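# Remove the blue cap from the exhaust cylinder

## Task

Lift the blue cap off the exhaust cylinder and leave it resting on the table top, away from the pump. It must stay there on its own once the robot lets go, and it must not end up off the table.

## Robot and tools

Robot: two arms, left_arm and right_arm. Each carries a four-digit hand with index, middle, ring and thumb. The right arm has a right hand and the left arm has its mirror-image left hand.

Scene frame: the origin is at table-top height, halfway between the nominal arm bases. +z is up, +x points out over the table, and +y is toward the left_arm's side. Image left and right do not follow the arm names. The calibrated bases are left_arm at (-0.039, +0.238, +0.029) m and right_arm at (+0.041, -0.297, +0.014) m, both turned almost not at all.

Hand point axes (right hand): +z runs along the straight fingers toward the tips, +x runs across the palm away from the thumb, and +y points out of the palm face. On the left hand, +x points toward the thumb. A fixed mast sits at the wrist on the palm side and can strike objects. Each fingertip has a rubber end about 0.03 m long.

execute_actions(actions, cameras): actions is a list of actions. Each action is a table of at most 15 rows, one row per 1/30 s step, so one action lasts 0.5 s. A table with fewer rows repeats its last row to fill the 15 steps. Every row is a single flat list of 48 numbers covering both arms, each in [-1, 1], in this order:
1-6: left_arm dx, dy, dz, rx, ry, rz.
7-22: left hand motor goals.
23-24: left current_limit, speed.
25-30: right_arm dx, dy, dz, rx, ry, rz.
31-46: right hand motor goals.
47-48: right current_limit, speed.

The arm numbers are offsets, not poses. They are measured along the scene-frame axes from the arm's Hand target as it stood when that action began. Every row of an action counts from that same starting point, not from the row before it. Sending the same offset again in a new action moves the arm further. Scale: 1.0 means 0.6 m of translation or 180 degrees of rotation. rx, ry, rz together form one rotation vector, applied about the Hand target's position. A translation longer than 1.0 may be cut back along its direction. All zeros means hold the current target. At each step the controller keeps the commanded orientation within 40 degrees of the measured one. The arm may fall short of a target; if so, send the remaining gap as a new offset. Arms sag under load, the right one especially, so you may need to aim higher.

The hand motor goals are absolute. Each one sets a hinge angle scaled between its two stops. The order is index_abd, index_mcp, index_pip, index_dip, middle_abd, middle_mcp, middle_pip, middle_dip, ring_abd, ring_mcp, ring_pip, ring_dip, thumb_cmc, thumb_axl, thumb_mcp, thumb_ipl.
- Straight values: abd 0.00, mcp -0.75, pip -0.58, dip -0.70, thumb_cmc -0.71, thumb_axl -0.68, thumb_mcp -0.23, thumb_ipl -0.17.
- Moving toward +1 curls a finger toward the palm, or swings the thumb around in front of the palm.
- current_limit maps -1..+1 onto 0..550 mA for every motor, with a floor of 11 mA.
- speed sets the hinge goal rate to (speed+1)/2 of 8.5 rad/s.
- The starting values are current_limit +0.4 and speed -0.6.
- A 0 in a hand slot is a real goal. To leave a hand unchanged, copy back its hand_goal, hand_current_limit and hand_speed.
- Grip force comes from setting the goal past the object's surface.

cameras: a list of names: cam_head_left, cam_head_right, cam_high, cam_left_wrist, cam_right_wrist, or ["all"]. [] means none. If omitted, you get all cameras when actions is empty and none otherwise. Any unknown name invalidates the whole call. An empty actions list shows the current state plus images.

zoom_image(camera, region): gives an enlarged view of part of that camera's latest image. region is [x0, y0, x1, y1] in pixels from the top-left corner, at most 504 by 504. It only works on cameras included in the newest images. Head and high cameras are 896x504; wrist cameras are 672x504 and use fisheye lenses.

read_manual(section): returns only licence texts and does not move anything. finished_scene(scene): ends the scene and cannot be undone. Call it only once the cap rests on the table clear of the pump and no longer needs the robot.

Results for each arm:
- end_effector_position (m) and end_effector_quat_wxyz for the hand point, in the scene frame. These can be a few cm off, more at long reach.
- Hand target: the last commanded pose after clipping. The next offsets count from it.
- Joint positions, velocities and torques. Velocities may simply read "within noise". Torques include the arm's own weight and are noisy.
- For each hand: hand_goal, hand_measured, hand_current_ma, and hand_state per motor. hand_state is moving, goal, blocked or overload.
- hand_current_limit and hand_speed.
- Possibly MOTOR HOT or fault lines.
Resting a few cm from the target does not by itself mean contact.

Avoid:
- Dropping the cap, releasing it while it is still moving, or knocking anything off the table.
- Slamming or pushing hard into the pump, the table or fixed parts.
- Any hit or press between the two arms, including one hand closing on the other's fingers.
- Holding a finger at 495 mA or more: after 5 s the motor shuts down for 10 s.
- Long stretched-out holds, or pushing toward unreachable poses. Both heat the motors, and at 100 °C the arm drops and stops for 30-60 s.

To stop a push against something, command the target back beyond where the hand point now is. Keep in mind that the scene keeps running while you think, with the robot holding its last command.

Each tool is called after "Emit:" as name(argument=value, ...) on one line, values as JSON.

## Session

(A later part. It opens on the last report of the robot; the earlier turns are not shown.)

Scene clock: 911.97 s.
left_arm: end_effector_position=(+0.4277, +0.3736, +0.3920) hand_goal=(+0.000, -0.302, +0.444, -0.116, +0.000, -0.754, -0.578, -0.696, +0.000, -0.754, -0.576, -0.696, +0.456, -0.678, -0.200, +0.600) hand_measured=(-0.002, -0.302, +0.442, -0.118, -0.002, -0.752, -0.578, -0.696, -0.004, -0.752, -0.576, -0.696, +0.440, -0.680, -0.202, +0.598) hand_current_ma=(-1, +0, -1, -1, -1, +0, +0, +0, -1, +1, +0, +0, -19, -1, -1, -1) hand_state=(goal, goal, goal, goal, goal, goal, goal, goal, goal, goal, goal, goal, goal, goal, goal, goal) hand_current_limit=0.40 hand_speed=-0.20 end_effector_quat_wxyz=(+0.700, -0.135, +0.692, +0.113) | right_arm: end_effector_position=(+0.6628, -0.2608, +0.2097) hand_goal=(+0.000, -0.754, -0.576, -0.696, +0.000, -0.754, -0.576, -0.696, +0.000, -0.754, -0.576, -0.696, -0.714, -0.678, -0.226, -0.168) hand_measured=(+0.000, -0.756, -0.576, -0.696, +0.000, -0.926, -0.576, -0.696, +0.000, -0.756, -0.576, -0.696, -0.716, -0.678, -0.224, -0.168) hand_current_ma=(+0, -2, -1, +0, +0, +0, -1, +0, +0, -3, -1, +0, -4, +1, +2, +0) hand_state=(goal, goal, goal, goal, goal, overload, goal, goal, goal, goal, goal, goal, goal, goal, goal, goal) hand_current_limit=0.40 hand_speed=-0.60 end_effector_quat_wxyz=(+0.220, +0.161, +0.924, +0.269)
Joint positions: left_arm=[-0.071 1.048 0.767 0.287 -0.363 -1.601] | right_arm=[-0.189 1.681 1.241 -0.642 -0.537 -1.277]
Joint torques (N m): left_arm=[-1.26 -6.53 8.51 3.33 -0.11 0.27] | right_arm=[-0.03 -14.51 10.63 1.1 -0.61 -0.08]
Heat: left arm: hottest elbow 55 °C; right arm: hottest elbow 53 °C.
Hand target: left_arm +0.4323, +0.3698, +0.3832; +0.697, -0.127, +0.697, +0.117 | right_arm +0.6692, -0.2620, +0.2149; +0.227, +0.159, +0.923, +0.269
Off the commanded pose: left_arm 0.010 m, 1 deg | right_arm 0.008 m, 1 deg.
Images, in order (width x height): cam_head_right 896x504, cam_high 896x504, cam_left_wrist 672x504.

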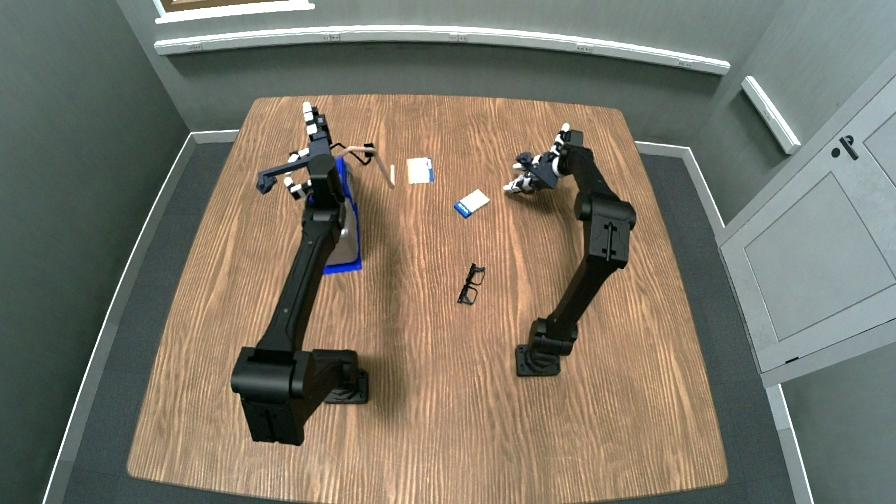

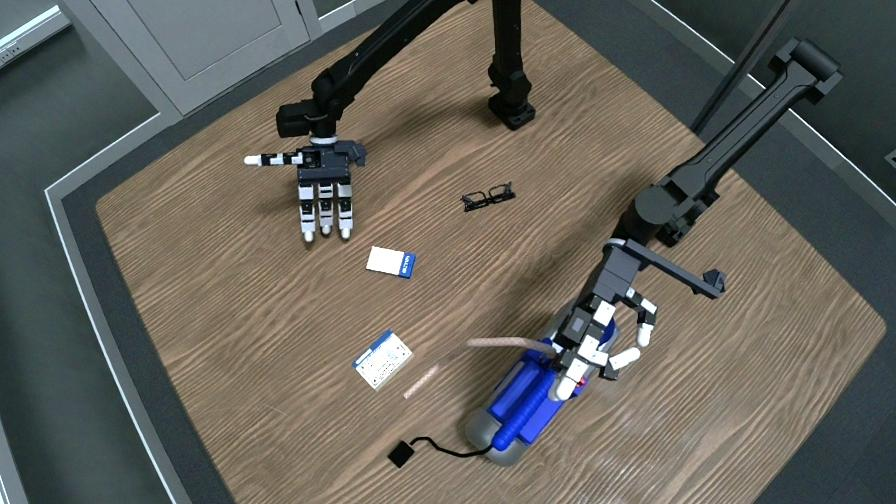

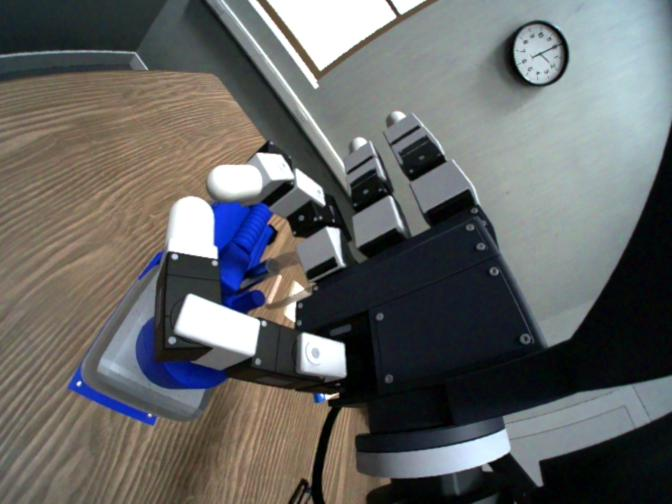

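Emit:
execute_actions(actions=[[[0.003,-0.008,-0.08,0,0,0,0,-0.301,0.445,-0.116,0,-0.754,-0.577,-0.696,0,-0.754,-0.576,-0.696,0.457,-0.678,-0.2,0.6,0.4,-0.2,0,0,0,0,0,0,0,-0.754,-0.576,-0.696,0,-0.754,-0.576,-0.696,0,-0.754,-0.576,-0.696,-0.714,-0.678,-0.226,-0.168,0.4,-0.6]]], cameras=["cam_left_wrist","cam_high"])

Emit:
zoom_image(camera="cam_left_wrist", region=[100, 180, 340, 420])

Emit:
zoom_image(camera="cam_high", region=[540, 260, 660, 380])

Scene clock: 927.53 s.
left_arm: end_effector_position=(+0.4291, +0.3714, +0.3374) hand_goal=(+0.000, -0.302, +0.444, -0.116, +0.000, -0.754, -0.578, -0.696, +0.000, -0.754, -0.576, -0.696, +0.456, -0.678, -0.200, +0.600) hand_measured=(-0.002, -0.300, +0.442, -0.118, -0.002, -0.754, -0.578, -0.696, -0.004, -0.752, -0.576, -0.696, +0.440, -0.680, -0.202, +0.598) hand_current_ma=(-1, +1, -1, -1, -1, +0, +0, +0, -1, +0, +0, +0, -18, -1, -1, -1) hand_state=(goal, goal, goal, goal, goal, goal, goal, goal, goal, goal, goal, goal, goal, goal, goal, goal) hand_current_limit=0.40 hand_speed=-0.20 end_effector_quat_wxyz=(+0.695, -0.136, +0.696, +0.117) | right_arm: end_effector_position=(+0.6628, -0.2608, +0.2097) hand_goal=(+0.000, -0.754, -0.576, -0.696, +0.000, -0.754, -0.576, -0.696, +0.000, -0.754, -0.576, -0.696, -0.714, -0.678, -0.226, -0.168) hand_measured=(+0.000, -0.756, -0.576, -0.696, +0.000, -0.926, -0.576, -0.696, +0.000, -0.756, -0.576, -0.696, -0.716, -0.678, -0.224, -0.168) hand_current_ma=(+0, -2, -1, +0, +0, +0, -1, +0, +0, -3, -1, +0, -4, +1, +2, +0) hand_state=(goal, goal, goal, goal, goal, overload, goal, goal, goal, goal, goal, goal, goal, goal, goal, goal) hand_current_limit=0.40 hand_speed=-0.60 end_effector_quat_wxyz=(+0.220, +0.161, +0.924, +0.269)
Joint positions: left_arm=[-0.081 1.119 0.668 0.444 -0.38 -1.599] | right_arm=[-0.189 1.681 1.241 -0.642 -0.537 -1.277]
Joint torques (N m): left_arm=[-1.85 -7.36 8.58 3.22 0.01 0.27] | right_arm=[-0.85 -13.92 10.62 1.14 -0.6 -0.09]
Heat: left arm: hottest elbow 53 °C; right arm: hottest elbow 53 °C.
Hand target: left_arm +0.4341, +0.3649, +0.3354; +0.697, -0.127, +0.696, +0.117 | right_arm +0.6692, -0.2620, +0.2149; +0.227, +0.159, +0.923, +0.269
Off the commanded pose: left_arm 0.008 m, 1 deg | right_arm 0.008 m, 1 deg.
Images, in order (width x height): cam_high 896x504, cam_left_wrist 672x504.

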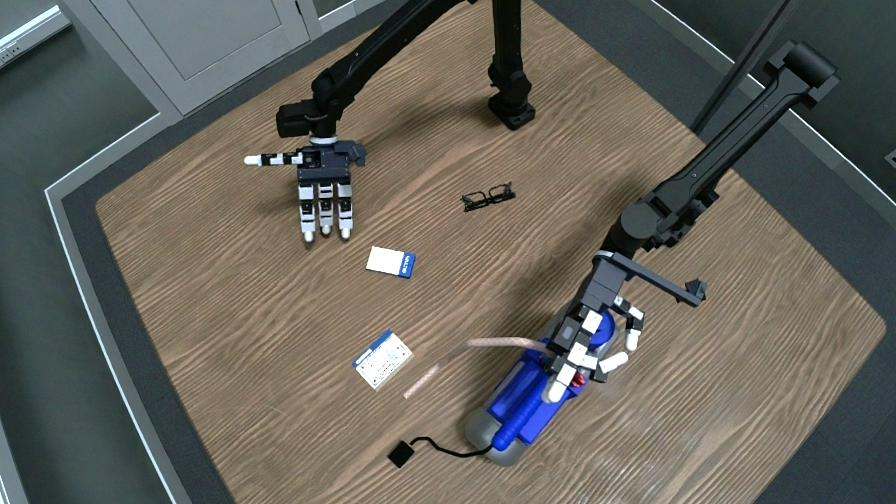

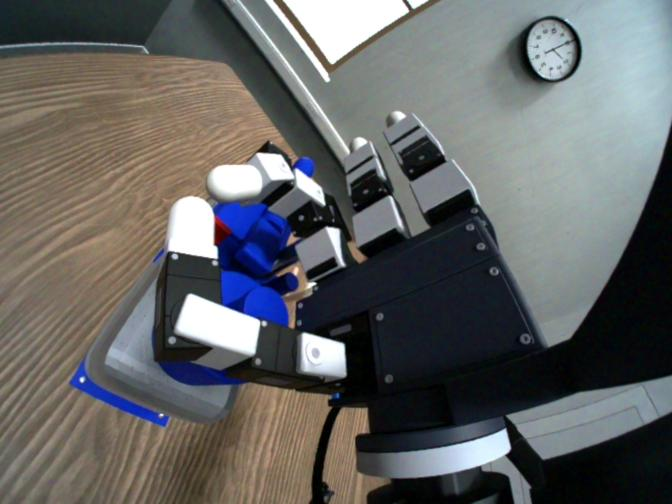

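Scaled by 2.100 from the camera's 672x504 image, which has a finer 960x720 frame.

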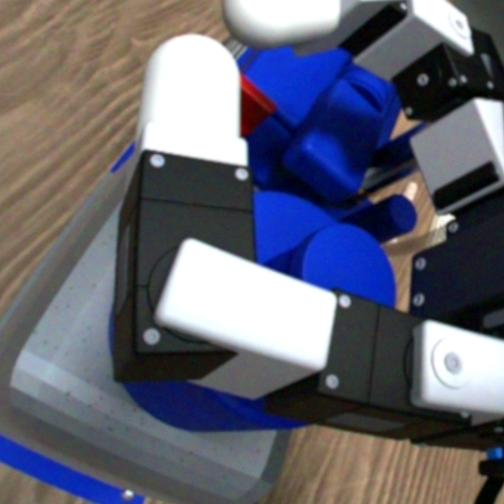

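Scaled by 4.200 from the camera's 896x504 image, which has a finer 1280x720 frame.

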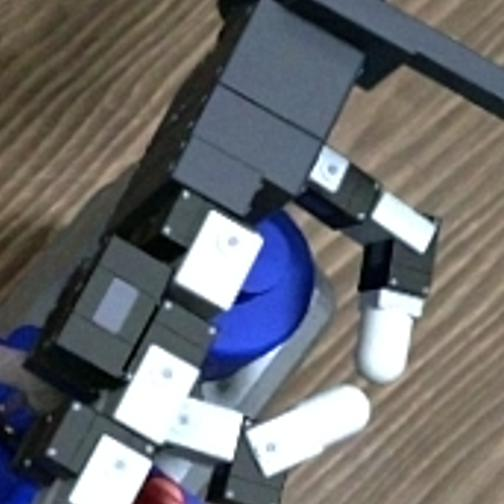

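Emit:
execute_actions(actions=[[[0.004,-0.010,-0.03,0,0,0,0,-0.301,0.445,-0.116,0,-0.754,-0.577,-0.696,0,-0.754,-0.576,-0.696,0.457,-0.678,-0.2,0.6,0.4,-0.2,0,0,0,0,0,0,0,-0.754,-0.576,-0.696,0,-0.754,-0.576,-0.696,0,-0.754,-0.576,-0.696,-0.714,-0.678,-0.226,-0.168,0.4,-0.6]]], cameras=["cam_left_wrist"])

Emit:
zoom_image(camera="cam_left_wrist", region=[140, 180, 380, 420])

Scene clock: 945.73 s.
left_arm: end_effector_position=(+0.4294, +0.3696, +0.3365) hand_goal=(+0.000, -0.302, +0.444, -0.116, +0.000, -0.754, -0.578, -0.696, +0.000, -0.754, -0.576, -0.696, +0.456, -0.678, -0.200, +0.600) hand_measured=(-0.002, -0.298, +0.442, -0.118, -0.002, -0.754, -0.578, -0.696, -0.004, -0.752, -0.576, -0.696, +0.440, -0.680, -0.202, +0.598) hand_current_ma=(-1, +3, -1, -1, -1, +0, +0, +0, -1, +0, +0, +0, -18, -1, -1, -1) hand_state=(goal, goal, goal, goal, goal, goal, goal, goal, goal, goal, goal, goal, goal, goal, goal, goal) hand_current_limit=0.40 hand_speed=-0.20 end_effector_quat_wxyz=(+0.708, -0.141, +0.682, +0.120) | right_arm: end_effector_position=(+0.6628, -0.2608, +0.2097) hand_goal=(+0.000, -0.754, -0.576, -0.696, +0.000, -0.754, -0.576, -0.696, +0.000, -0.754, -0.576, -0.696, -0.714, -0.678, -0.226, -0.168) hand_measured=(+0.000, -0.756, -0.576, -0.696, +0.000, -0.926, -0.576, -0.696, +0.000, -0.756, -0.576, -0.696, -0.716, -0.678, -0.224, -0.168) hand_current_ma=(+0, -2, -1, +0, +0, +0, -1, +0, +0, -3, -1, +0, -4, +1, +2, +0) hand_state=(goal, goal, goal, goal, goal, overload, goal, goal, goal, goal, goal, goal, goal, goal, goal, goal) hand_current_limit=0.40 hand_speed=-0.60 end_effector_quat_wxyz=(+0.220, +0.161, +0.924, +0.269)
Joint positions: left_arm=[-0.091 1.137 0.654 0.516 -0.4 -1.593] | right_arm=[-0.189 1.681 1.241 -0.642 -0.537 -1.277]
Joint torques (N m): left_arm=[-2.43 -5.89 7.51 2.97 0.18 0.19] | right_arm=[0.56 -13.98 10.48 1.35 -0.59 -0.13]
Heat: left arm: hottest elbow 53 °C; right arm: hottest elbow 53 °C.
Hand target: left_arm +0.4365, +0.3590, +0.3174; +0.697, -0.127, +0.696, +0.117 | right_arm +0.6692, -0.2620, +0.2149; +0.227, +0.159, +0.923, +0.269
Off the commanded pose: left_arm 0.023 m, 3 deg | right_arm 0.008 m, 1 deg.
Images, in order (width x height): cam_left_wrist 672x504.

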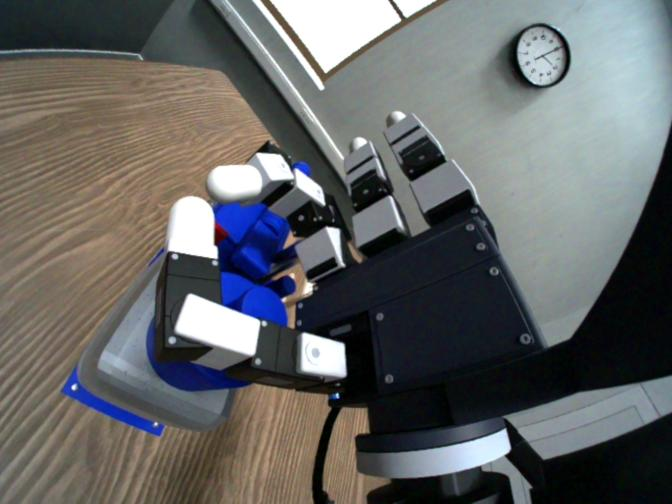

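Scaled by 2.100 from the camera's 672x504 image, which has a finer 960x720 frame.

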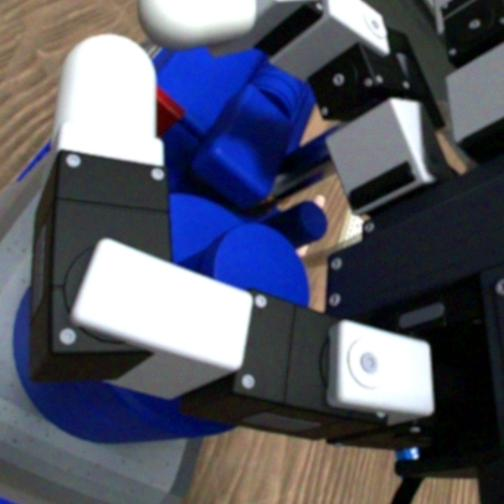

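Emit:
execute_actions(actions=[[[0.000,-0.005,0.045,0,0,0,0,-0.301,0.445,-0.116,0,-0.754,-0.577,-0.696,0,-0.754,-0.576,-0.696,0.457,-0.678,-0.2,0.6,0.4,-0.2,0,0,0,0,0,0,0,-0.754,-0.576,-0.696,0,-0.754,-0.576,-0.696,0,-0.754,-0.576,-0.696,-0.714,-0.678,-0.226,-0.168,0.4,-0.6]]], cameras=["cam_left_wrist","cam_high"])

Emit:
zoom_image(camera="cam_left_wrist", region=[140, 180, 380, 420])

Emit:
zoom_image(camera="cam_high", region=[560, 280, 640, 360])

Scene clock: 966.87 s.
left_arm: end_effector_position=(+0.4259, +0.3685, +0.3294) hand_goal=(+0.000, -0.302, +0.444, -0.116, +0.000, -0.754, -0.578, -0.696, +0.000, -0.754, -0.576, -0.696, +0.456, -0.678, -0.200, +0.600) hand_measured=(-0.002, -0.290, +0.442, -0.118, -0.002, -0.754, -0.578, -0.696, -0.004, -0.752, -0.576, -0.696, +0.440, -0.680, -0.202, +0.598) hand_current_ma=(-1, +13, -1, -1, -1, +0, +0, +0, -1, +0, +0, +0, -18, -1, -1, -1) hand_state=(goal, goal, goal, goal, goal, goal, goal, goal, goal, goal, goal, goal, goal, goal, goal, goal) hand_current_limit=0.40 hand_speed=-0.20 end_effector_quat_wxyz=(+0.691, -0.137, +0.699, +0.127) | right_arm: end_effector_position=(+0.6628, -0.2608, +0.2097) hand_goal=(+0.000, -0.754, -0.576, -0.696, +0.000, -0.754, -0.576, -0.696, +0.000, -0.754, -0.576, -0.696, -0.714, -0.678, -0.226, -0.168) hand_measured=(+0.000, -0.756, -0.576, -0.696, +0.000, -0.926, -0.576, -0.696, +0.000, -0.756, -0.576, -0.696, -0.716, -0.678, -0.224, -0.168) hand_current_ma=(+0, -2, -1, +0, +0, +0, -1, +0, +0, -3, -1, +0, -4, +1, +2, +0) hand_state=(goal, goal, goal, goal, goal, overload, goal, goal, goal, goal, goal, goal, goal, goal, goal, goal) hand_current_limit=0.40 hand_speed=-0.60 end_effector_quat_wxyz=(+0.220, +0.161, +0.924, +0.269)
Joint positions: left_arm=[-0.097 1.129 0.654 0.459 -0.411 -1.589] | right_arm=[-0.189 1.681 1.241 -0.642 -0.537 -1.277]
Joint torques (N m): left_arm=[-2.73 -8.7 10.95 1.51 0.23 0.18] | right_arm=[-0.79 -14.39 10.45 1.36 -0.54 -0.09]
Heat: left arm: hottest elbow 51 °C; right arm: hottest elbow 53 °C.
Hand target: left_arm +0.4365, +0.3560, +0.3444; +0.697, -0.127, +0.696, +0.117 | right_arm +0.6692, -0.2620, +0.2149; +0.227, +0.159, +0.923, +0.269
Off the commanded pose: left_arm 0.022 m, 2 deg | right_arm 0.008 m, 1 deg.
Images, in order (width x height): cam_high 896x504, cam_left_wrist 672x504.

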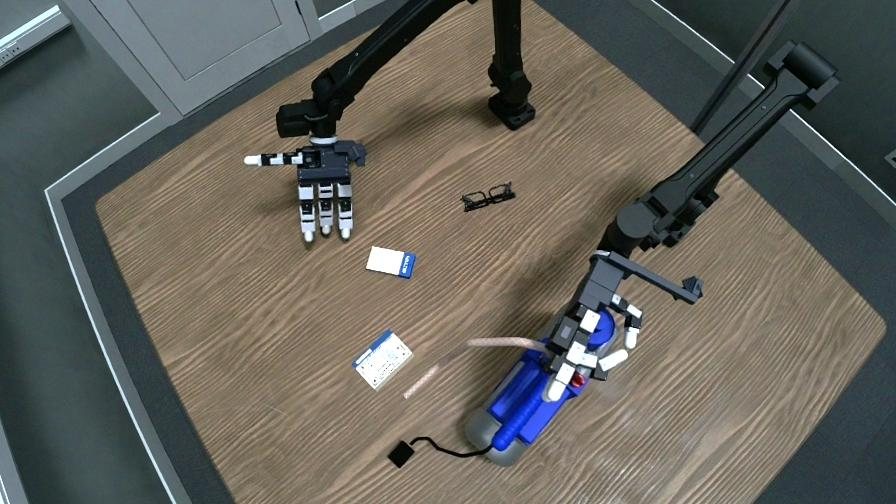

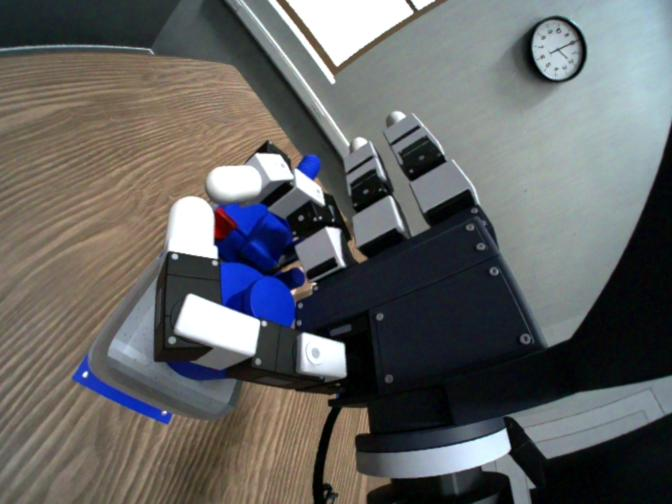

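Scaled by 2.100 from the camera's 672x504 image, which has a finer 960x720 frame.

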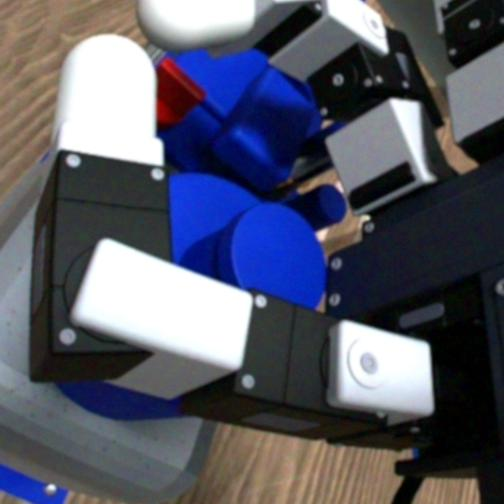

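Scaled by 6.300 from the camera's 896x504 image, which has a finer 1280x720 frame.

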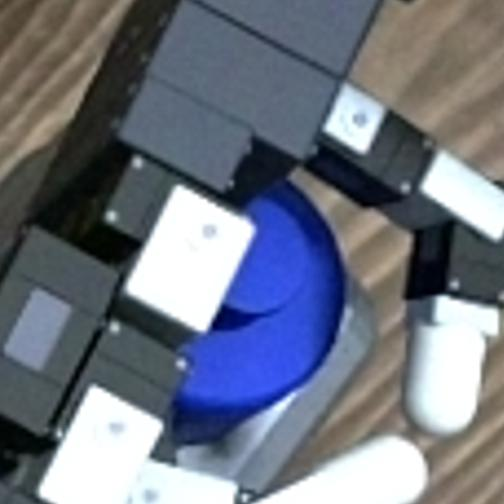

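Emit:
execute_actions(actions=[[[0.0125,0.0067,0.08,0,0,0,0,-0.301,0.445,-0.116,0,-0.754,-0.577,-0.696,0,-0.754,-0.576,-0.696,0.457,-0.678,-0.2,0.6,0.4,-0.2,0,0,0,0,0,0,0,-0.754,-0.576,-0.696,0,-0.754,-0.576,-0.696,0,-0.754,-0.576,-0.696,-0.714,-0.678,-0.226,-0.168,0.4,-0.6]],[[0,0,-0.09,0,0,0,0,-0.301,0.445,-0.116,0,-0.754,-0.577,-0.696,0,-0.754,-0.576,-0.696,0.457,-0.678,-0.2,0.6,0.4,-0.2,0,0,0,0,0,0,0,-0.754,-0.576,-0.696,0,-0.754,-0.576,-0.696,0,-0.754,-0.576,-0.696,-0.714,-0.678,-0.226,-0.168,0.4,-0.6]]], cameras=["cam_left_wrist"])

Emit:
zoom_image(camera="cam_left_wrist", region=[140, 180, 380, 420])

Scene clock: 988.23 s.
left_arm: end_effector_position=(+0.4388, +0.3659, +0.3515) hand_goal=(+0.000, -0.302, +0.444, -0.116, +0.000, -0.754, -0.578, -0.696, +0.000, -0.754, -0.576, -0.696, +0.456, -0.678, -0.200, +0.600) hand_measured=(-0.002, -0.300, +0.442, -0.118, -0.002, -0.754, -0.578, -0.696, -0.004, -0.754, -0.576, -0.696, +0.440, -0.680, -0.202, +0.598) hand_current_ma=(-1, +1, -1, -1, -1, +0, +0, +0, -1, +0, +0, +0, -18, -1, -1, -1) hand_state=(goal, goal, goal, goal, goal, goal, goal, goal, goal, goal, goal, goal, goal, goal, goal, goal) hand_current_limit=0.40 hand_speed=-0.20 end_effector_quat_wxyz=(+0.702, -0.134, +0.689, +0.119) | right_arm: end_effector_position=(+0.6628, -0.2608, +0.2097) hand_goal=(+0.000, -0.754, -0.576, -0.696, +0.000, -0.754, -0.576, -0.696, +0.000, -0.754, -0.576, -0.696, -0.714, -0.678, -0.226, -0.168) hand_measured=(+0.000, -0.756, -0.576, -0.696, +0.000, -0.926, -0.576, -0.696, +0.000, -0.756, -0.576, -0.696, -0.716, -0.678, -0.224, -0.168) hand_current_ma=(+0, -2, -1, +0, +0, +0, -1, +0, +0, -3, -1, +0, -4, +1, +2, +0) hand_state=(goal, goal, goal, goal, goal, overload, goal, goal, goal, goal, goal, goal, goal, goal, goal, goal) hand_current_limit=0.40 hand_speed=-0.60 end_effector_quat_wxyz=(+0.220, +0.161, +0.924, +0.269)
Joint positions: left_arm=[-0.097 1.135 0.706 0.444 -0.396 -1.588] | right_arm=[-0.189 1.681 1.241 -0.642 -0.537 -1.277]
Joint torques (N m): left_arm=[-1.55 -7.3 7.94 3.26 0.14 0.17] | right_arm=[-0.38 -14.27 10.69 1.2 -0.62 -0.15]
Heat: left arm: hottest elbow 51 °C; right arm: hottest elbow 53 °C.
Hand target: left_arm +0.4440, +0.3600, +0.3383; +0.697, -0.127, +0.696, +0.117 | right_arm +0.6692, -0.2620, +0.2149; +0.227, +0.159, +0.923, +0.269
Off the commanded pose: left_arm 0.015 m, 1 deg | right_arm 0.008 m, 1 deg.
Images, in order (width x height): cam_left_wrist 672x504.

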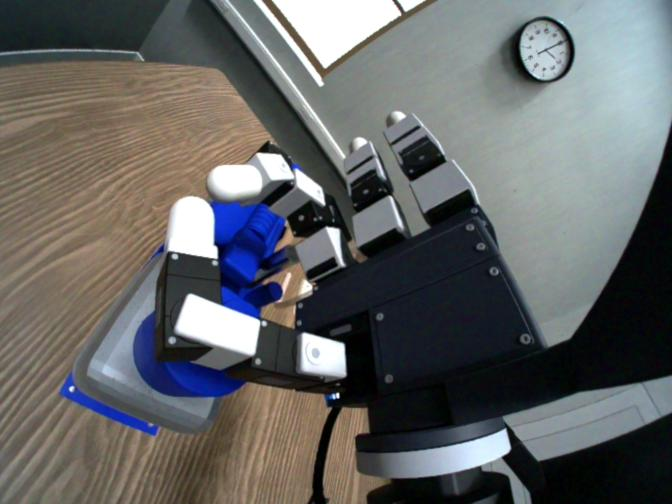

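Scaled by 2.100 from the camera's 672x504 image, which has a finer 960x720 frame.

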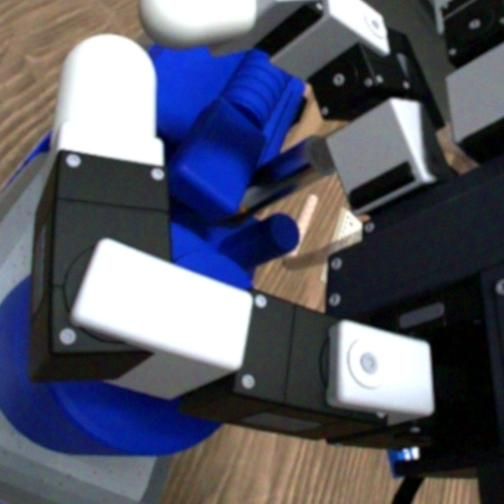

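Emit:
execute_actions(actions=[[[0,0,-0.065,0,0,0,0,-0.301,0.445,-0.116,0,-0.754,-0.577,-0.696,0,-0.754,-0.576,-0.696,0.457,-0.678,-0.2,0.6,0.4,-0.2,0,0,0,0,0,0,0,-0.754,-0.576,-0.696,0,-0.754,-0.576,-0.696,0,-0.754,-0.576,-0.696,-0.714,-0.678,-0.226,-0.168,0.4,-0.6]]], cameras=["cam_left_wrist"])

Emit:
zoom_image(camera="cam_left_wrist", region=[140, 180, 380, 420])

Scene clock: 999.87 s.
left_arm: end_effector_position=(+0.4374, +0.3659, +0.3433) hand_goal=(+0.000, -0.302, +0.444, -0.116, +0.000, -0.754, -0.578, -0.696, +0.000, -0.754, -0.576, -0.696, +0.456, -0.678, -0.200, +0.600) hand_measured=(-0.002, -0.300, +0.442, -0.118, -0.002, -0.754, -0.578, -0.696, -0.004, -0.754, -0.576, -0.696, +0.440, -0.680, -0.202, +0.598) hand_current_ma=(-1, +1, -1, -1, -1, +0, +0, +0, -1, +0, +0, +0, -18, -1, -1, -1) hand_state=(goal, goal, goal, goal, goal, goal, goal, goal, goal, goal, goal, goal, goal, goal, goal, goal) hand_current_limit=0.40 hand_speed=-0.20 end_effector_quat_wxyz=(+0.729, -0.139, +0.661, +0.113) | right_arm: end_effector_position=(+0.6628, -0.2608, +0.2097) hand_goal=(+0.000, -0.754, -0.576, -0.696, +0.000, -0.754, -0.576, -0.696, +0.000, -0.754, -0.576, -0.696, -0.714, -0.678, -0.226, -0.168) hand_measured=(+0.000, -0.756, -0.576, -0.696, +0.000, -0.926, -0.576, -0.696, +0.000, -0.756, -0.576, -0.696, -0.716, -0.678, -0.224, -0.168) hand_current_ma=(+0, -2, -1, +0, +0, +0, -1, +0, +0, -3, -1, +0, -4, +1, +2, +0) hand_state=(goal, goal, goal, goal, goal, overload, goal, goal, goal, goal, goal, goal, goal, goal, goal, goal) hand_current_limit=0.40 hand_speed=-0.60 end_effector_quat_wxyz=(+0.220, +0.161, +0.924, +0.269)
Joint positions: left_arm=[-0.097 1.166 0.656 0.605 -0.395 -1.588] | right_arm=[-0.189 1.681 1.241 -0.642 -0.537 -1.277]
Joint torques (N m): left_arm=[-1.49 -4.54 6.28 1.98 0.17 0.17] | right_arm=[-0.97 -14.21 10.48 1.33 -0.57 -0.12]
Heat: left arm: hottest elbow 50 °C; right arm: hottest elbow 53 °C.
Hand target: left_arm +0.4440, +0.3601, +0.2993; +0.697, -0.127, +0.696, +0.117 | right_arm +0.6692, -0.2620, +0.2149; +0.227, +0.159, +0.923, +0.269
Off the commanded pose: left_arm 0.045 m, 6 deg | right_arm 0.008 m, 1 deg.
Images, in order (width x height): cam_left_wrist 672x504.

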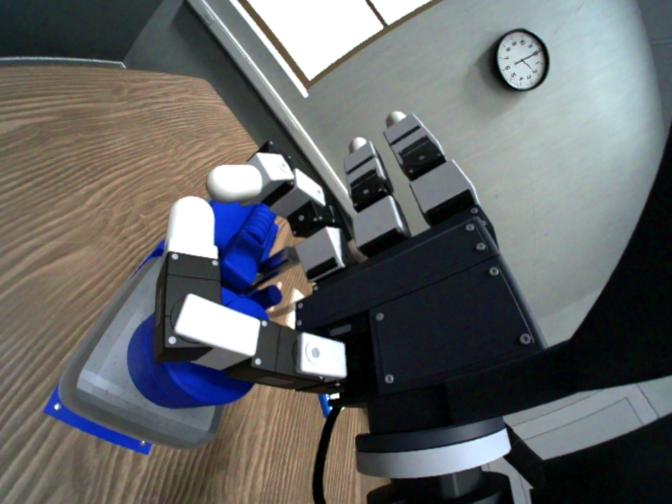

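Scaled by 2.100 from the camera's 672x504 image, which has a finer 960x720 frame.

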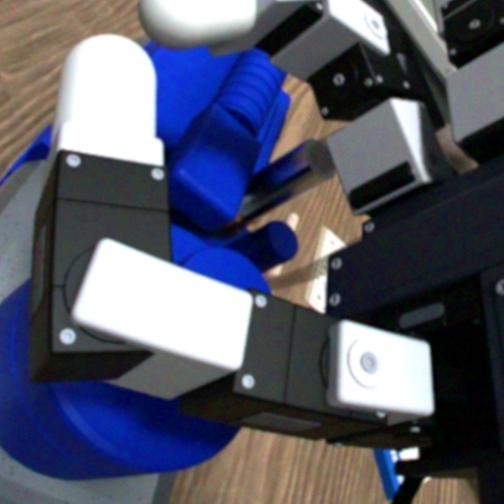

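Emit:
execute_actions(actions=[[[-0.008,-0.002,0.1,0,0,0,0,-0.301,0.445,-0.116,0,-0.754,-0.577,-0.696,0,-0.754,-0.576,-0.696,0.457,-0.678,-0.2,0.6,0.4,-0.2,0,0,0,0,0,0,0,-0.754,-0.576,-0.696,0,-0.754,-0.576,-0.696,0,-0.754,-0.576,-0.696,-0.714,-0.678,-0.226,-0.168,0.4,-0.6]],[[-0.004,-0.004,0,0,0,0,0,-0.301,0.445,-0.116,0,-0.754,-0.577,-0.696,0,-0.754,-0.576,-0.696,0.457,-0.678,-0.2,0.6,0.4,-0.2,0,0,0,0,0,0,0,-0.754,-0.576,-0.696,0,-0.754,-0.576,-0.696,0,-0.754,-0.576,-0.696,-0.714,-0.678,-0.226,-0.168,0.4,-0.6]]], cameras=["cam_left_wrist"])

Emit:
zoom_image(camera="cam_left_wrist", region=[140, 180, 380, 420])

Scene clock: 1017.50 s.
left_arm: end_effector_position=(+0.4262, +0.3673, +0.3343) hand_goal=(+0.000, -0.302, +0.444, -0.116, +0.000, -0.754, -0.578, -0.696, +0.000, -0.754, -0.576, -0.696, +0.456, -0.678, -0.200, +0.600) hand_measured=(-0.002, -0.292, +0.442, -0.118, -0.002, -0.754, -0.578, -0.696, -0.004, -0.754, -0.576, -0.696, +0.440, -0.680, -0.202, +0.598) hand_current_ma=(-1, +9, -1, -1, -1, +0, +0, +0, -1, +0, +0, +0, -18, -1, -1, -1) hand_state=(goal, goal, goal, goal, goal, goal, goal, goal, goal, goal, goal, goal, goal, goal, goal, goal) hand_current_limit=0.40 hand_speed=-0.20 end_effector_quat_wxyz=(+0.682, -0.133, +0.707, +0.128) | right_arm: end_effector_position=(+0.6628, -0.2608, +0.2097) hand_goal=(+0.000, -0.754, -0.576, -0.696, +0.000, -0.754, -0.576, -0.696, +0.000, -0.754, -0.576, -0.696, -0.714, -0.678, -0.226, -0.168) hand_measured=(+0.000, -0.756, -0.576, -0.696, +0.000, -0.926, -0.576, -0.696, +0.000, -0.756, -0.576, -0.696, -0.716, -0.678, -0.224, -0.168) hand_current_ma=(+0, -2, -1, +0, +0, +0, -1, +0, +0, -3, -1, +0, -4, +1, +2, +0) hand_state=(goal, goal, goal, goal, goal, overload, goal, goal, goal, goal, goal, goal, goal, goal, goal, goal) hand_current_limit=0.40 hand_speed=-0.60 end_effector_quat_wxyz=(+0.220, +0.161, +0.924, +0.269)
Joint positions: left_arm=[-0.098 1.115 0.673 0.403 -0.407 -1.588] | right_arm=[-0.189 1.681 1.241 -0.642 -0.537 -1.277]
Joint torques (N m): left_arm=[-2.43 -9.11 11.75 1.91 0.09 0.17] | right_arm=[-0.56 -14.56 10.52 1.31 -0.62 -0.11]
Heat: left arm: hottest elbow 49 °C; right arm: hottest elbow 53 °C.
Hand target: left_arm +0.4368, +0.3564, +0.3592; +0.697, -0.127, +0.697, +0.117 | right_arm +0.6692, -0.2620, +0.2149; +0.227, +0.159, +0.923, +0.269
Off the commanded pose: left_arm 0.029 m, 2 deg | right_arm 0.008 m, 1 deg.
Images, in order (width x height): cam_left_wrist 672x504.

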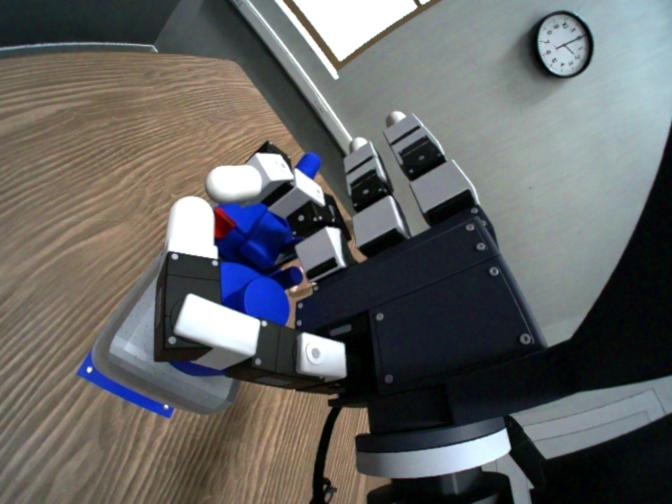

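Scaled by 2.100 from the camera's 672x504 image, which has a finer 960x720 frame.

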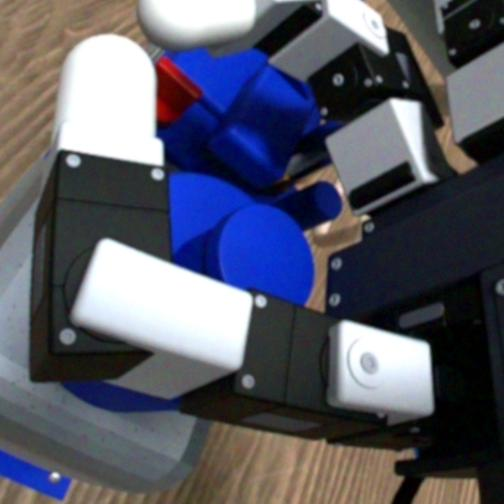

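Emit:
execute_actions(actions=[[[-0.008,0.008,-0.085,0,0,0,0,-0.301,0.445,-0.116,0,-0.754,-0.577,-0.696,0,-0.754,-0.576,-0.696,0.457,-0.678,-0.2,0.6,0.4,-0.2,0,0,0,0,0,0,0,-0.754,-0.576,-0.696,0,-0.754,-0.576,-0.696,0,-0.754,-0.576,-0.696,-0.714,-0.678,-0.226,-0.168,0.4,-0.6]]], cameras=["cam_left_wrist","cam_high"])

Emit:
zoom_image(camera="cam_left_wrist", region=[140, 180, 380, 420])

Emit:
zoom_image(camera="cam_high", region=[560, 280, 640, 360])

Scene clock: 1036.83 s.
left_arm: end_effector_position=(+0.4253, +0.3668, +0.3300) hand_goal=(+0.000, -0.302, +0.444, -0.116, +0.000, -0.754, -0.578, -0.696, +0.000, -0.754, -0.576, -0.696, +0.456, -0.678, -0.200, +0.600) hand_measured=(-0.002, -0.288, +0.442, -0.118, -0.002, -0.754, -0.578, -0.696, -0.004, -0.754, -0.576, -0.696, +0.440, -0.680, -0.202, +0.598) hand_current_ma=(-1, +17, -1, -1, -1, +0, +0, +0, -1, +0, +0, +0, -18, -1, -1, -1) hand_state=(goal, goal, goal, goal, goal, goal, goal, goal, goal, goal, goal, goal, goal, goal, goal, goal) hand_current_limit=0.40 hand_speed=-0.20 end_effector_quat_wxyz=(+0.710, -0.137, +0.681, +0.120) | right_arm: end_effector_position=(+0.6628, -0.2608, +0.2097) hand_goal=(+0.000, -0.754, -0.576, -0.696, +0.000, -0.754, -0.576, -0.696, +0.000, -0.754, -0.576, -0.696, -0.714, -0.678, -0.226, -0.168) hand_measured=(+0.000, -0.756, -0.576, -0.696, +0.000, -0.926, -0.576, -0.696, +0.000, -0.756, -0.576, -0.696, -0.716, -0.678, -0.224, -0.168) hand_current_ma=(+0, -2, -1, +0, +0, +0, -1, +0, +0, -3, -1, +0, -4, +1, +2, +0) hand_state=(goal, goal, goal, goal, goal, overload, goal, goal, goal, goal, goal, goal, goal, goal, goal, goal) hand_current_limit=0.40 hand_speed=-0.60 end_effector_quat_wxyz=(+0.220, +0.161, +0.924, +0.269)
Joint positions: left_arm=[-0.098 1.136 0.629 0.546 -0.403 -1.588] | right_arm=[-0.189 1.681 1.241 -0.642 -0.537 -1.277]
Joint torques (N m): left_arm=[-1.32 -5.36 7.42 2.84 0.49 0.16] | right_arm=[-0.56 -14.04 10.63 1.16 -0.55 -0.14]
Heat: left arm: hottest elbow 51 °C; right arm: hottest elbow 53 °C.
Hand target: left_arm +0.4320, +0.3612, +0.3083; +0.697, -0.127, +0.696, +0.117 | right_arm +0.6692, -0.2620, +0.2149; +0.227, +0.159, +0.923, +0.269
Off the commanded pose: left_arm 0.023 m, 3 deg | right_arm 0.008 m, 1 deg.
Images, in order (width x height): cam_high 896x504, cam_left_wrist 672x504.

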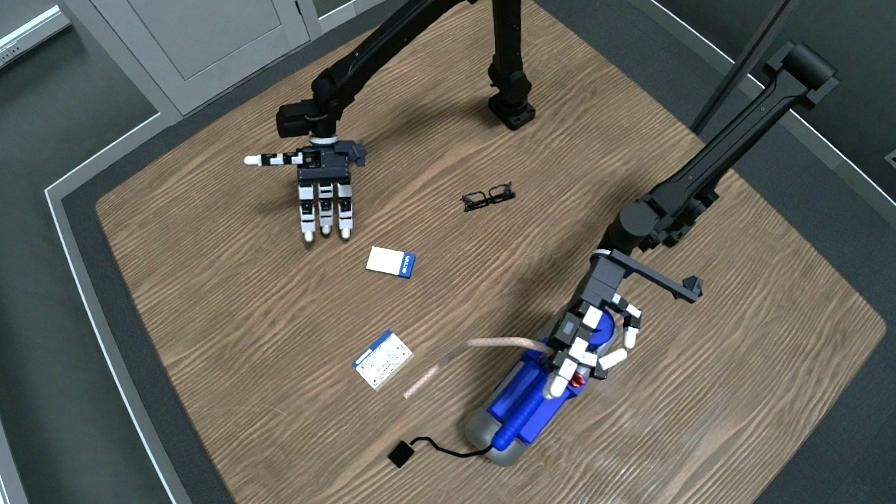

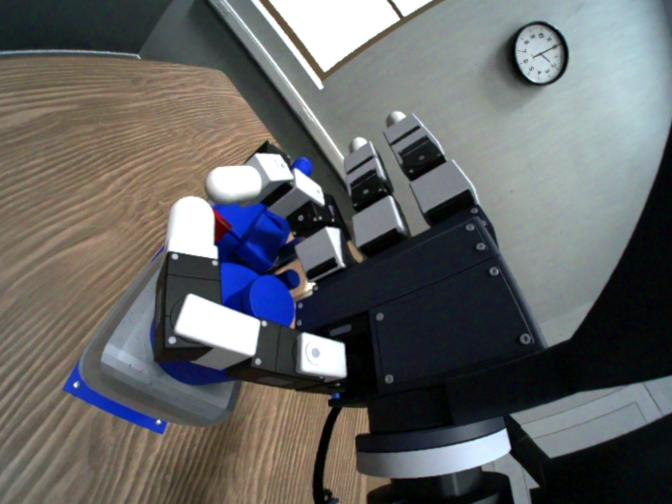

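Scaled by 2.100 from the camera's 672x504 image, which has a finer 960x720 frame.

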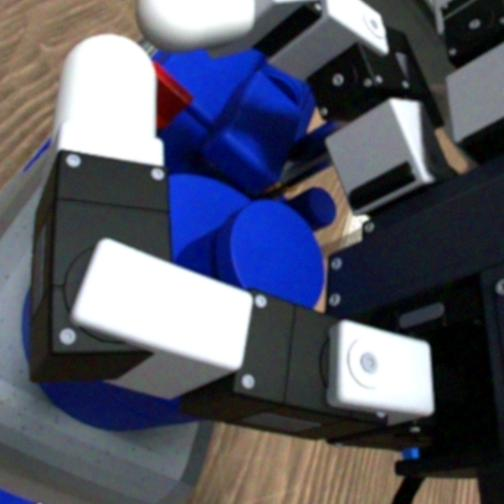

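Scaled by 6.300 from the camera's 896x504 image, which has a finer 1280x720 frame.

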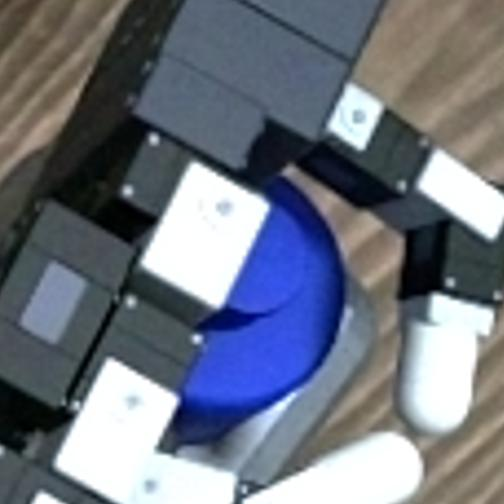

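Emit:
execute_actions(actions=[[[0,-0.02,0.1,0,0,0,0,-0.301,0.445,-0.116,0,-0.754,-0.577,-0.696,0,-0.754,-0.576,-0.696,0.457,-0.678,-0.2,0.6,0.4,-0.2,0,0,0,0,0,0,0,-0.754,-0.576,-0.696,0,-0.754,-0.576,-0.696,0,-0.754,-0.576,-0.696,-0.714,-0.678,-0.226,-0.168,0.4,-0.6]],[[0,-0.045,0,0,0,0,0,-0.301,0.445,-0.116,0,-0.754,-0.577,-0.696,0,-0.754,-0.576,-0.696,0.457,-0.678,-0.2,0.6,0.4,-0.2,0,0,0,0,0,0,0,-0.754,-0.576,-0.696,0,-0.754,-0.576,-0.696,0,-0.754,-0.576,-0.696,-0.714,-0.678,-0.226,-0.168,0.4,-0.6]],[[0,0.06,0,0,0,0,0,-0.301,0.445,-0.116,0,-0.754,-0.577,-0.696,0,-0.754,-0.576,-0.696,0.457,-0.678,-0.2,0.6,0.4,-0.2,0,0,0,0,0,0,0,-0.754,-0.576,-0.696,0,-0.754,-0.576,-0.696,0,-0.754,-0.576,-0.696,-0.714,-0.678,-0.226,-0.168,0.4,-0.6]]], cameras=["cam_left_wrist"])

Emit:
zoom_image(camera="cam_left_wrist", region=[140, 180, 380, 420])

Scene clock: 1080.07 s.
left_arm: end_effector_position=(+0.4216, +0.3556, +0.3422) hand_goal=(+0.000, -0.302, +0.444, -0.116, +0.000, -0.754, -0.578, -0.696, +0.000, -0.754, -0.576, -0.696, +0.456, -0.678, -0.200, +0.600) hand_measured=(-0.002, -0.284, +0.442, -0.118, -0.002, -0.754, -0.578, -0.696, -0.004, -0.754, -0.576, -0.696, +0.440, -0.680, -0.202, +0.598) hand_current_ma=(-1, +23, -1, -1, -1, +0, +0, +0, -1, +0, +0, +0, -18, -1, -1, -1) hand_state=(goal, goal, goal, goal, goal, goal, goal, goal, goal, goal, goal, goal, goal, goal, goal, goal) hand_current_limit=0.40 hand_speed=-0.20 end_effector_quat_wxyz=(+0.682, -0.120, +0.711, +0.123) | right_arm: end_effector_position=(+0.6628, -0.2608, +0.2097) hand_goal=(+0.000, -0.754, -0.576, -0.696, +0.000, -0.754, -0.576, -0.696, +0.000, -0.754, -0.576, -0.696, -0.714, -0.678, -0.226, -0.168) hand_measured=(+0.000, -0.756, -0.576, -0.696, +0.000, -0.926, -0.576, -0.696, +0.000, -0.756, -0.576, -0.696, -0.716, -0.678, -0.224, -0.168) hand_current_ma=(+0, -2, -1, +0, +0, +0, -1, +0, +0, -3, -1, +0, -4, +1, +2, +0) hand_state=(goal, goal, goal, goal, goal, overload, goal, goal, goal, goal, goal, goal, goal, goal, goal, goal) hand_current_limit=0.40 hand_speed=-0.60 end_effector_quat_wxyz=(+0.220, +0.161, +0.924, +0.269)
Joint positions: left_arm=[-0.126 1.08 0.671 0.365 -0.41 -1.577] | right_arm=[-0.189 1.681 1.241 -0.642 -0.537 -1.277]
Joint torques (N m): left_arm=[0.32 -8.06 12.44 2.07 0.37 0.08] | right_arm=[-0.15 -14.1 10.51 1.28 -0.53 -0.07]
Heat: left arm: hottest elbow 50 °C; right arm: hottest elbow 53 °C.
Hand target: left_arm +0.4320, +0.3583, +0.3681; +0.696, -0.127, +0.697, +0.117 | right_arm +0.6692, -0.2620, +0.2149; +0.227, +0.159, +0.923, +0.269
Off the commanded pose: left_arm 0.028 m, 3 deg | right_arm 0.008 m, 1 deg.
Images, in order (width x height): cam_left_wrist 672x504.

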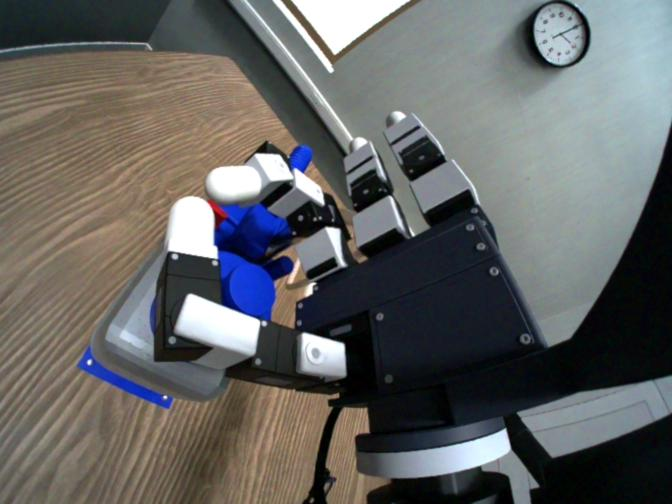

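Scaled by 2.100 from the camera's 672x504 image, which has a finer 960x720 frame.

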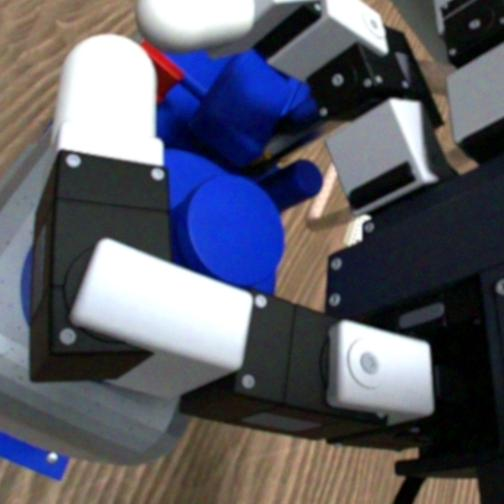

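Emit:
execute_actions(actions=[[[0.02,0.006,0.05,0,0,0,0,-0.301,0.445,-0.116,0,-0.754,-0.577,-0.696,0,-0.754,-0.576,-0.696,0.457,-0.678,-0.2,0.6,0.4,-0.2,0,0,0,0,0,0,0,-0.754,-0.576,-0.696,0,-0.754,-0.576,-0.696,0,-0.754,-0.576,-0.696,-0.714,-0.678,-0.226,-0.168,0.4,-0.6]],[[0,0,-0.11,0,0,0,0,-0.301,0.445,-0.116,0,-0.754,-0.577,-0.696,0,-0.754,-0.576,-0.696,0.457,-0.678,-0.2,0.6,0.4,-0.2,0,0,0,0,0,0,0,-0.754,-0.576,-0.696,0,-0.754,-0.576,-0.696,0,-0.754,-0.576,-0.696,-0.714,-0.678,-0.226,-0.168,0.4,-0.6]]], cameras=["cam_left_wrist"])

Emit:
zoom_image(camera="cam_left_wrist", region=[140, 180, 380, 420])

Scene clock: 1094.20 s.
left_arm: end_effector_position=(+0.4411, +0.3566, +0.3548) hand_goal=(+0.000, -0.302, +0.444, -0.116, +0.000, -0.754, -0.578, -0.696, +0.000, -0.754, -0.576, -0.696, +0.456, -0.678, -0.200, +0.600) hand_measured=(-0.002, -0.300, +0.442, -0.118, -0.004, -0.754, -0.578, -0.696, -0.006, -0.754, -0.576, -0.696, +0.440, -0.680, -0.202, +0.598) hand_current_ma=(-1, +1, -1, -1, -2, +0, +0, +0, -3, +0, +0, +0, -18, -1, -1, -1) hand_state=(goal, goal, goal, goal, goal, goal, goal, goal, goal, goal, goal, goal, goal, goal, goal, goal) hand_current_limit=0.40 hand_speed=-0.20 end_effector_quat_wxyz=(+0.710, -0.124, +0.684, +0.113) | right_arm: end_effector_position=(+0.6628, -0.2608, +0.2097) hand_goal=(+0.000, -0.754, -0.576, -0.696, +0.000, -0.754, -0.576, -0.696, +0.000, -0.754, -0.576, -0.696, -0.714, -0.678, -0.226, -0.168) hand_measured=(+0.000, -0.756, -0.576, -0.696, +0.000, -0.926, -0.576, -0.696, +0.000, -0.756, -0.576, -0.696, -0.716, -0.678, -0.224, -0.168) hand_current_ma=(+0, -2, -1, +0, +0, +0, -1, +0, +0, -3, -1, +0, -4, +1, +2, +0) hand_state=(goal, goal, goal, goal, goal, overload, goal, goal, goal, goal, goal, goal, goal, goal, goal, goal) hand_current_limit=0.40 hand_speed=-0.60 end_effector_quat_wxyz=(+0.220, +0.161, +0.924, +0.269)
Joint positions: left_arm=[-0.116 1.135 0.7 0.471 -0.391 -1.578] | right_arm=[-0.189 1.681 1.241 -0.642 -0.537 -1.277]
Joint torques (N m): left_arm=[0.38 -6.24 7.51 2.85 0.14 0.08] | right_arm=[-0.32 -13.86 10.45 1.21 -0.59 -0.09]
Heat: left arm: hottest elbow 51 °C; right arm: hottest elbow 53 °C.
Hand target: left_arm +0.4441, +0.3617, +0.3322; +0.697, -0.127, +0.697, +0.117 | right_arm +0.6692, -0.2620, +0.2149; +0.227, +0.159, +0.923, +0.269
Off the commanded pose: left_arm 0.023 m, 2 deg | right_arm 0.008 m, 1 deg.
Images, in order (width x height): cam_left_wrist 672x504.

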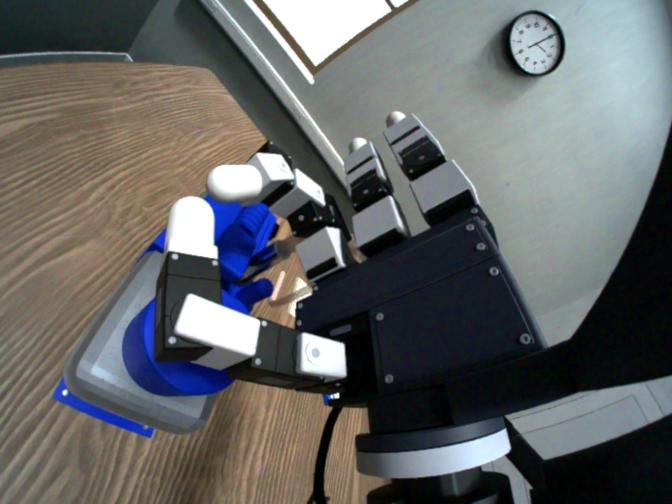

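Scaled by 2.100 from the camera's 672x504 image, which has a finer 960x720 frame.

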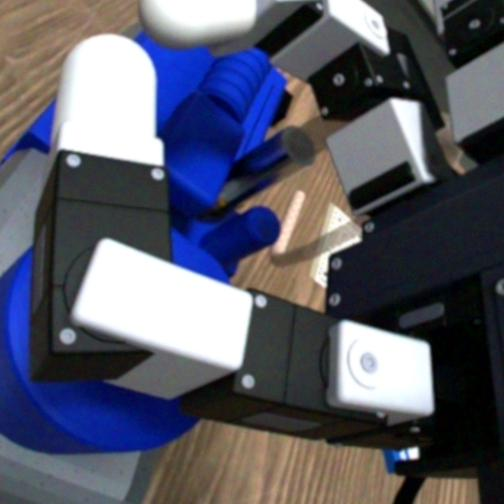

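Emit:
execute_actions(actions=[[[-0.005,0,-0.03,0,0,0,0,-0.301,0.445,-0.116,0,-0.754,-0.577,-0.696,0,-0.754,-0.576,-0.696,0.457,-0.678,-0.2,0.6,0.4,-0.2,0,0,0,0,0,0,0,-0.754,-0.576,-0.696,0,-0.754,-0.576,-0.696,0,-0.754,-0.576,-0.696,-0.714,-0.678,-0.226,-0.168,0.4,-0.6]]], cameras=["cam_left_wrist"])

Emit:
zoom_image(camera="cam_left_wrist", region=[140, 180, 380, 420])

Scene clock: 1103.73 s.
left_arm: end_effector_position=(+0.4391, +0.3569, +0.3506) hand_goal=(+0.000, -0.302, +0.444, -0.116, +0.000, -0.754, -0.578, -0.696, +0.000, -0.754, -0.576, -0.696, +0.456, -0.678, -0.200, +0.600) hand_measured=(-0.002, -0.300, +0.442, -0.118, -0.004, -0.754, -0.578, -0.696, -0.006, -0.754, -0.576, -0.696, +0.440, -0.680, -0.202, +0.598) hand_current_ma=(-1, +1, -1, -1, -2, +0, +0, +0, -3, +0, +0, +0, -18, -1, -1, -1) hand_state=(goal, goal, goal, goal, goal, goal, goal, goal, goal, goal, goal, goal, goal, goal, goal, goal) hand_current_limit=0.40 hand_speed=-0.20 end_effector_quat_wxyz=(+0.722, -0.127, +0.672, +0.111) | right_arm: end_effector_position=(+0.6628, -0.2608, +0.2097) hand_goal=(+0.000, -0.754, -0.576, -0.696, +0.000, -0.754, -0.576, -0.696, +0.000, -0.754, -0.576, -0.696, -0.714, -0.678, -0.226, -0.168) hand_measured=(+0.000, -0.756, -0.576, -0.696, +0.000, -0.926, -0.576, -0.696, +0.000, -0.756, -0.576, -0.696, -0.716, -0.678, -0.224, -0.168) hand_current_ma=(+0, -2, -1, +0, +0, +0, -1, +0, +0, -3, -1, +0, -4, +1, +2, +0) hand_state=(goal, goal, goal, goal, goal, overload, goal, goal, goal, goal, goal, goal, goal, goal, goal, goal) hand_current_limit=0.40 hand_speed=-0.60 end_effector_quat_wxyz=(+0.220, +0.161, +0.924, +0.269)
Joint positions: left_arm=[-0.115 1.145 0.674 0.543 -0.391 -1.578] | right_arm=[-0.189 1.681 1.241 -0.642 -0.537 -1.277]
Joint torques (N m): left_arm=[0.38 -5.66 6.53 2.26 0.12 0.08] | right_arm=[-0.44 -14.56 10.37 1.28 -0.54 -0.08]
Heat: left arm: hottest elbow 50 °C; right arm: hottest elbow 53 °C.
Hand target: left_arm +0.4411, +0.3618, +0.3144; +0.697, -0.127, +0.696, +0.117 | right_arm +0.6692, -0.2620, +0.2149; +0.227, +0.159, +0.923, +0.269
Off the commanded pose: left_arm 0.037 m, 4 deg | right_arm 0.008 m, 1 deg.
Images, in order (width x height): cam_left_wrist 672x504.

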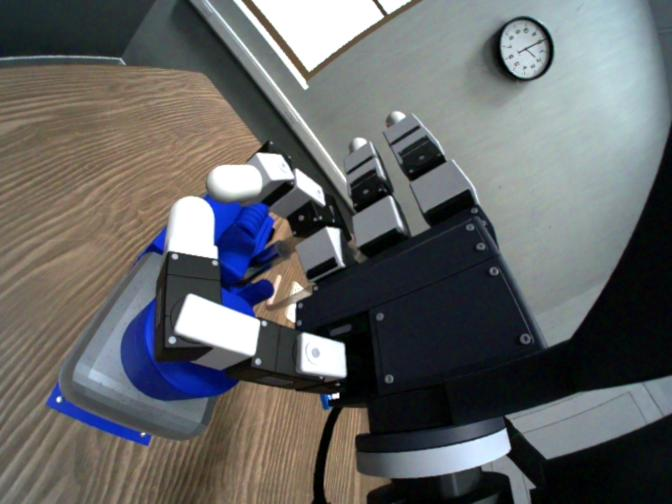

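Scaled by 2.100 from the camera's 672x504 image, which has a finer 960x720 frame.

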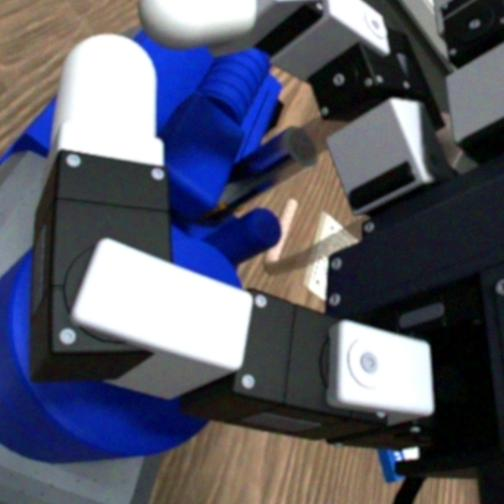

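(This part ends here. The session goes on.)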